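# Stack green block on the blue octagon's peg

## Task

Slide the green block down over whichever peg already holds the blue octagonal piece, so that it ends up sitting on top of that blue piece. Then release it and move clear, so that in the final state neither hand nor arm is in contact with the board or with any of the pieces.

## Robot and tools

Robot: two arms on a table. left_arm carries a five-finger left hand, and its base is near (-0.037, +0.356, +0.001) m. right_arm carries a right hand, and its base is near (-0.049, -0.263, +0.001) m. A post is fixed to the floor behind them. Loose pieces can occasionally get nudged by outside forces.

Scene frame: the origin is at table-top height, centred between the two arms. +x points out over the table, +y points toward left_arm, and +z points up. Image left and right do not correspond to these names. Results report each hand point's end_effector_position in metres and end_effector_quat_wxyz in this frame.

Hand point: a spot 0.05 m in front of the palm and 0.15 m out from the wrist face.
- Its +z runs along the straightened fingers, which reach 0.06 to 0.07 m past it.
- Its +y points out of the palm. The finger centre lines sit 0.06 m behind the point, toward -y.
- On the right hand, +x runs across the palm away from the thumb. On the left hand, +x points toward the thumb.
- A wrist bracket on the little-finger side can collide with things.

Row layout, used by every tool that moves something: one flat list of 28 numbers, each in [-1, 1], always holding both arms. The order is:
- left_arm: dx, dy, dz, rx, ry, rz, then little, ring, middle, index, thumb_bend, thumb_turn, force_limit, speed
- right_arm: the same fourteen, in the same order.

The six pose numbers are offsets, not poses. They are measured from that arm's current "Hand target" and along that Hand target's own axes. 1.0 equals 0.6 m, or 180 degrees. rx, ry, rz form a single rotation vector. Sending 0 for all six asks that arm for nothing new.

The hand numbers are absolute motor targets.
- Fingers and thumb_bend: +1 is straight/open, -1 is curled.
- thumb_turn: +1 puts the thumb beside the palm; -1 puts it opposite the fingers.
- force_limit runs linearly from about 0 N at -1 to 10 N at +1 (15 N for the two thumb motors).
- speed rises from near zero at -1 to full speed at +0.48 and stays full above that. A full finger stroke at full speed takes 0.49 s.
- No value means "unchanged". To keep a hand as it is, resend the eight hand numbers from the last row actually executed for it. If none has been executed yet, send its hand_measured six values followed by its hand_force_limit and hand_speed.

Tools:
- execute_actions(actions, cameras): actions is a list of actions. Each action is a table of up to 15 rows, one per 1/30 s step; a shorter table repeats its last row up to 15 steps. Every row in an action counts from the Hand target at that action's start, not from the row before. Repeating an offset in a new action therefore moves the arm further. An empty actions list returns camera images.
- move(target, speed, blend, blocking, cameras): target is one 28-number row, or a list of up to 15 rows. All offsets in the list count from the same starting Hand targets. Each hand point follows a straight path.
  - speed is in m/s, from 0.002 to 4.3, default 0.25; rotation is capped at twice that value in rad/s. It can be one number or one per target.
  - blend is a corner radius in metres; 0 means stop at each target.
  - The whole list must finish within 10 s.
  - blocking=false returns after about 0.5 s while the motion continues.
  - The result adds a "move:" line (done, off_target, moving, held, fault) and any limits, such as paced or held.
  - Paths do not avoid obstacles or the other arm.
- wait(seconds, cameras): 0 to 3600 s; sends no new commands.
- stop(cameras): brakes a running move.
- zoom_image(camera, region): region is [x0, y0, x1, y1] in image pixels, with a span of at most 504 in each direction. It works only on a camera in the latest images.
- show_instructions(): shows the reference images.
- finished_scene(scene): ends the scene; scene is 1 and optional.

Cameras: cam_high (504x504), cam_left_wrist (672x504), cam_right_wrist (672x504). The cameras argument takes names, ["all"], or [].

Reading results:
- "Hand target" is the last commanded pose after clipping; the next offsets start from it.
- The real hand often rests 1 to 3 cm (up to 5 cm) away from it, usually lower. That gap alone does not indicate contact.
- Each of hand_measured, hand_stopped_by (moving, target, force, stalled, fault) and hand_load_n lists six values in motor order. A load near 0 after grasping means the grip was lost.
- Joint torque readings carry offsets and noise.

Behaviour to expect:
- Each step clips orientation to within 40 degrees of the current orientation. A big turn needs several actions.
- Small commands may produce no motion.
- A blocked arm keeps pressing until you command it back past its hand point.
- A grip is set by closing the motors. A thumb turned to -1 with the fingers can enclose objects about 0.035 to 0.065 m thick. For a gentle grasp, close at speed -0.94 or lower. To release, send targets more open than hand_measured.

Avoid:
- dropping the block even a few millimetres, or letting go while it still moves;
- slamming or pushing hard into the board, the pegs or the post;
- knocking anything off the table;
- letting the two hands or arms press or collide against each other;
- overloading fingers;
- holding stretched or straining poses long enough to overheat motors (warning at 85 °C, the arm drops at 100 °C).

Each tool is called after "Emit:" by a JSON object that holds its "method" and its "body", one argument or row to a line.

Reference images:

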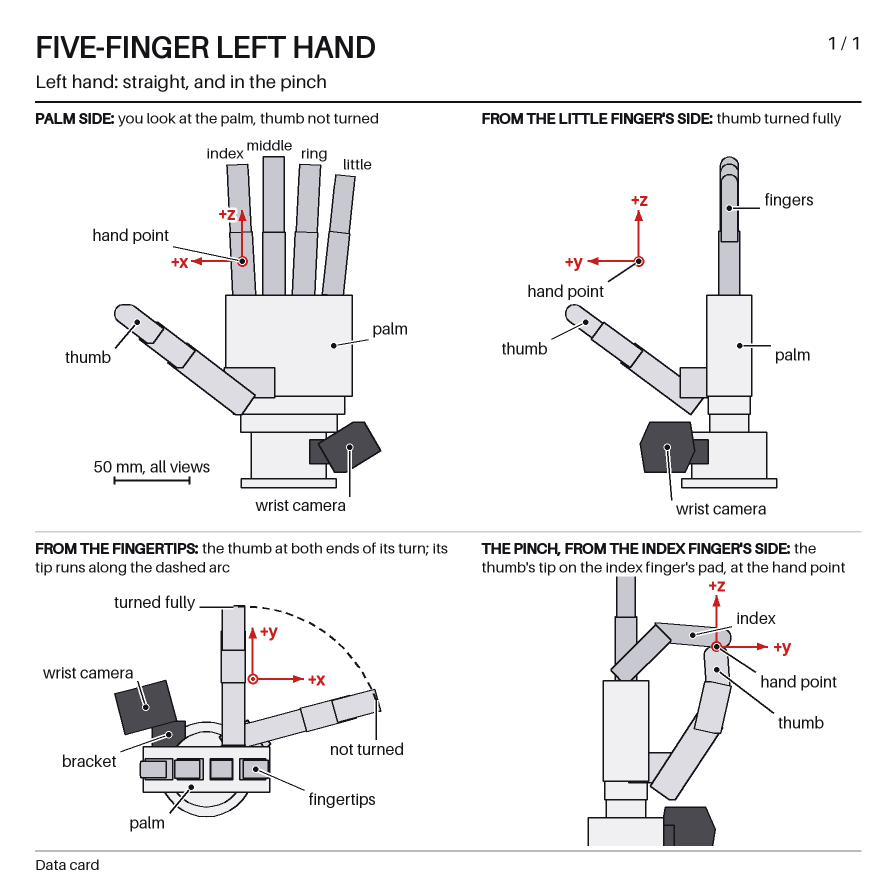

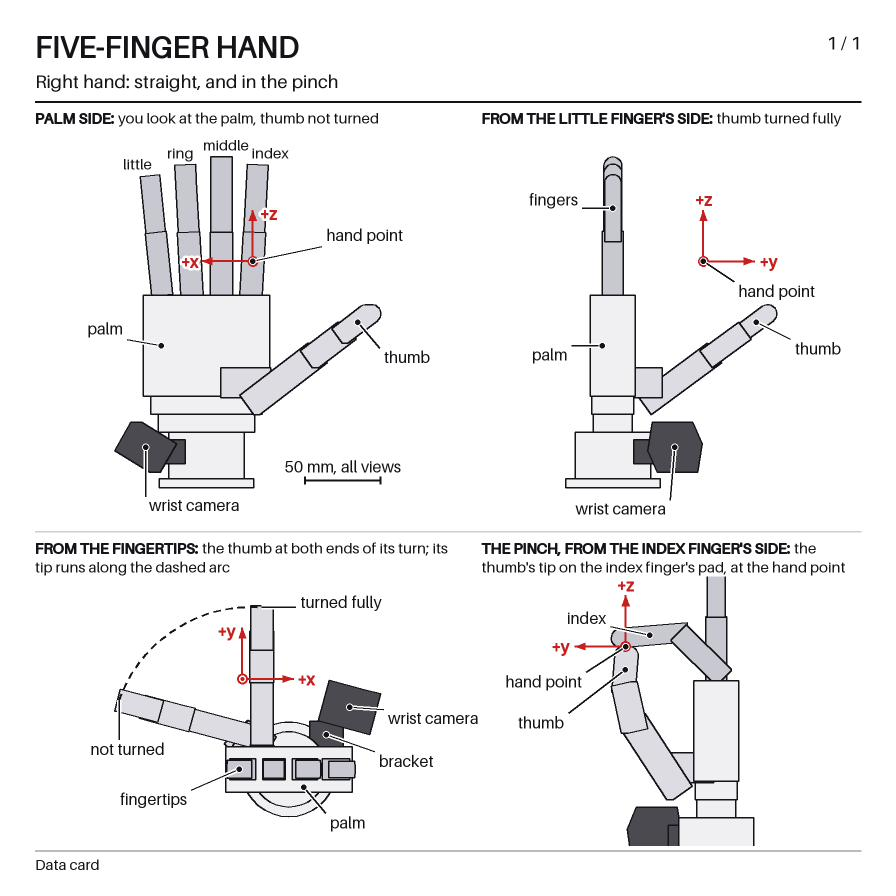

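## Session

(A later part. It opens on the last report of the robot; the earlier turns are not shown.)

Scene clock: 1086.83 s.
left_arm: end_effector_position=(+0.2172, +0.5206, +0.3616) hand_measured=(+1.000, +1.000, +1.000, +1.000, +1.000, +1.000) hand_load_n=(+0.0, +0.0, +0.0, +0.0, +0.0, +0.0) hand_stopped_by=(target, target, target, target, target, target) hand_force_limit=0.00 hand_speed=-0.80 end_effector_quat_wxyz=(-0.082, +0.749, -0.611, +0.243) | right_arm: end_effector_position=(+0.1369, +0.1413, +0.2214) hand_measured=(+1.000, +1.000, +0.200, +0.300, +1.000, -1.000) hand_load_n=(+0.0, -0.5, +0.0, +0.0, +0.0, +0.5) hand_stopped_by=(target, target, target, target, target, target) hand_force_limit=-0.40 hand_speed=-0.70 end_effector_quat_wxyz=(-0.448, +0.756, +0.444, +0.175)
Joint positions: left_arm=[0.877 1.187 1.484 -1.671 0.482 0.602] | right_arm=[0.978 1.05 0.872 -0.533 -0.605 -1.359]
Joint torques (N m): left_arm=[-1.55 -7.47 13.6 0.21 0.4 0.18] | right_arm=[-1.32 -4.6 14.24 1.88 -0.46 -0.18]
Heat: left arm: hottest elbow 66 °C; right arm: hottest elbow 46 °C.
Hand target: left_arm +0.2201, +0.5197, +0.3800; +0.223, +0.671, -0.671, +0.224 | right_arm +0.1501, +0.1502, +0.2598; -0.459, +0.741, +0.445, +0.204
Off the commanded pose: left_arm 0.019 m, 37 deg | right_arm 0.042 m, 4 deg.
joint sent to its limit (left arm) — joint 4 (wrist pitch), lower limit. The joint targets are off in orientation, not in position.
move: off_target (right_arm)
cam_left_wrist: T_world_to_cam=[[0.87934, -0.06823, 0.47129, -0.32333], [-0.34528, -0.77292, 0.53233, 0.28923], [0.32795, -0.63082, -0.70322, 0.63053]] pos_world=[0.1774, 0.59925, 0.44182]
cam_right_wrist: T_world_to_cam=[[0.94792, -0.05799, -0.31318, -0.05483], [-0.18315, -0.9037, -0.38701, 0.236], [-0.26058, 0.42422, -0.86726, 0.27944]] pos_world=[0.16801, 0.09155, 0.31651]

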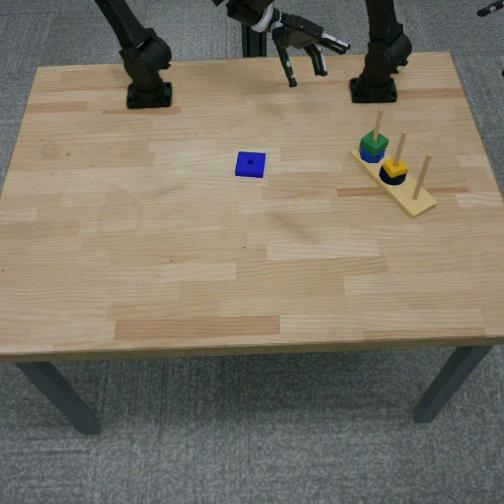

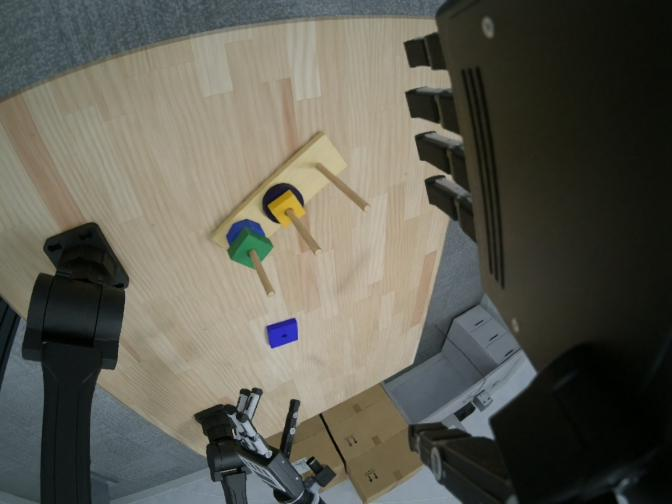

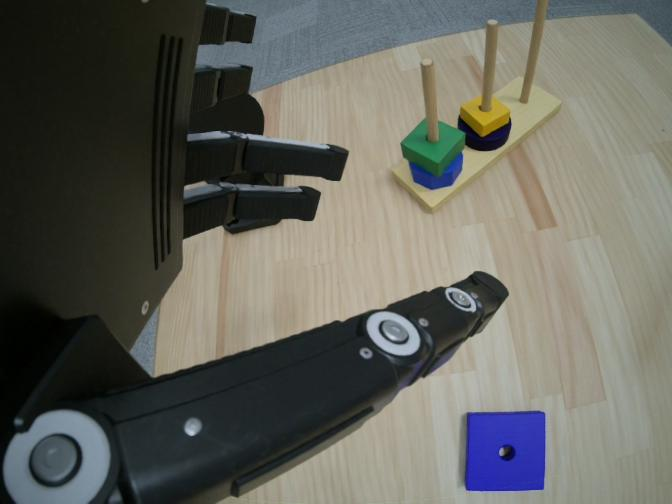

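Emit:
{"method": "zoom_image", "body": {
  "camera": "cam_right_wrist",
  "region": [380, 40, 560, 220]
}}

Scaled by 2.800 from the camera's image (finer frame: 960x720).

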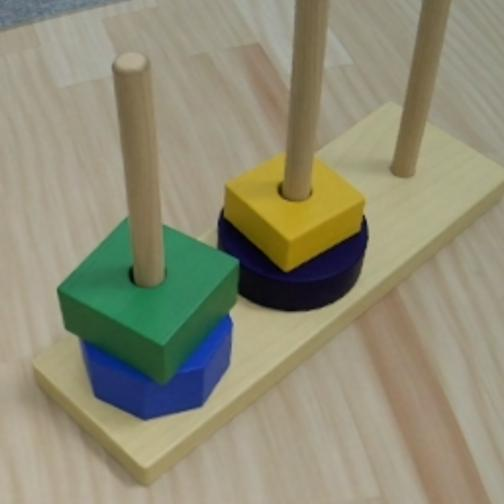

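The green block is threaded on the same peg as the blue eight-sided piece and rests flat on it. Neither hand is touching the board or any piece.

Emit:
{"method": "finished_scene", "body": {
  "scene": 1
}}

The scene is finished: the task was done.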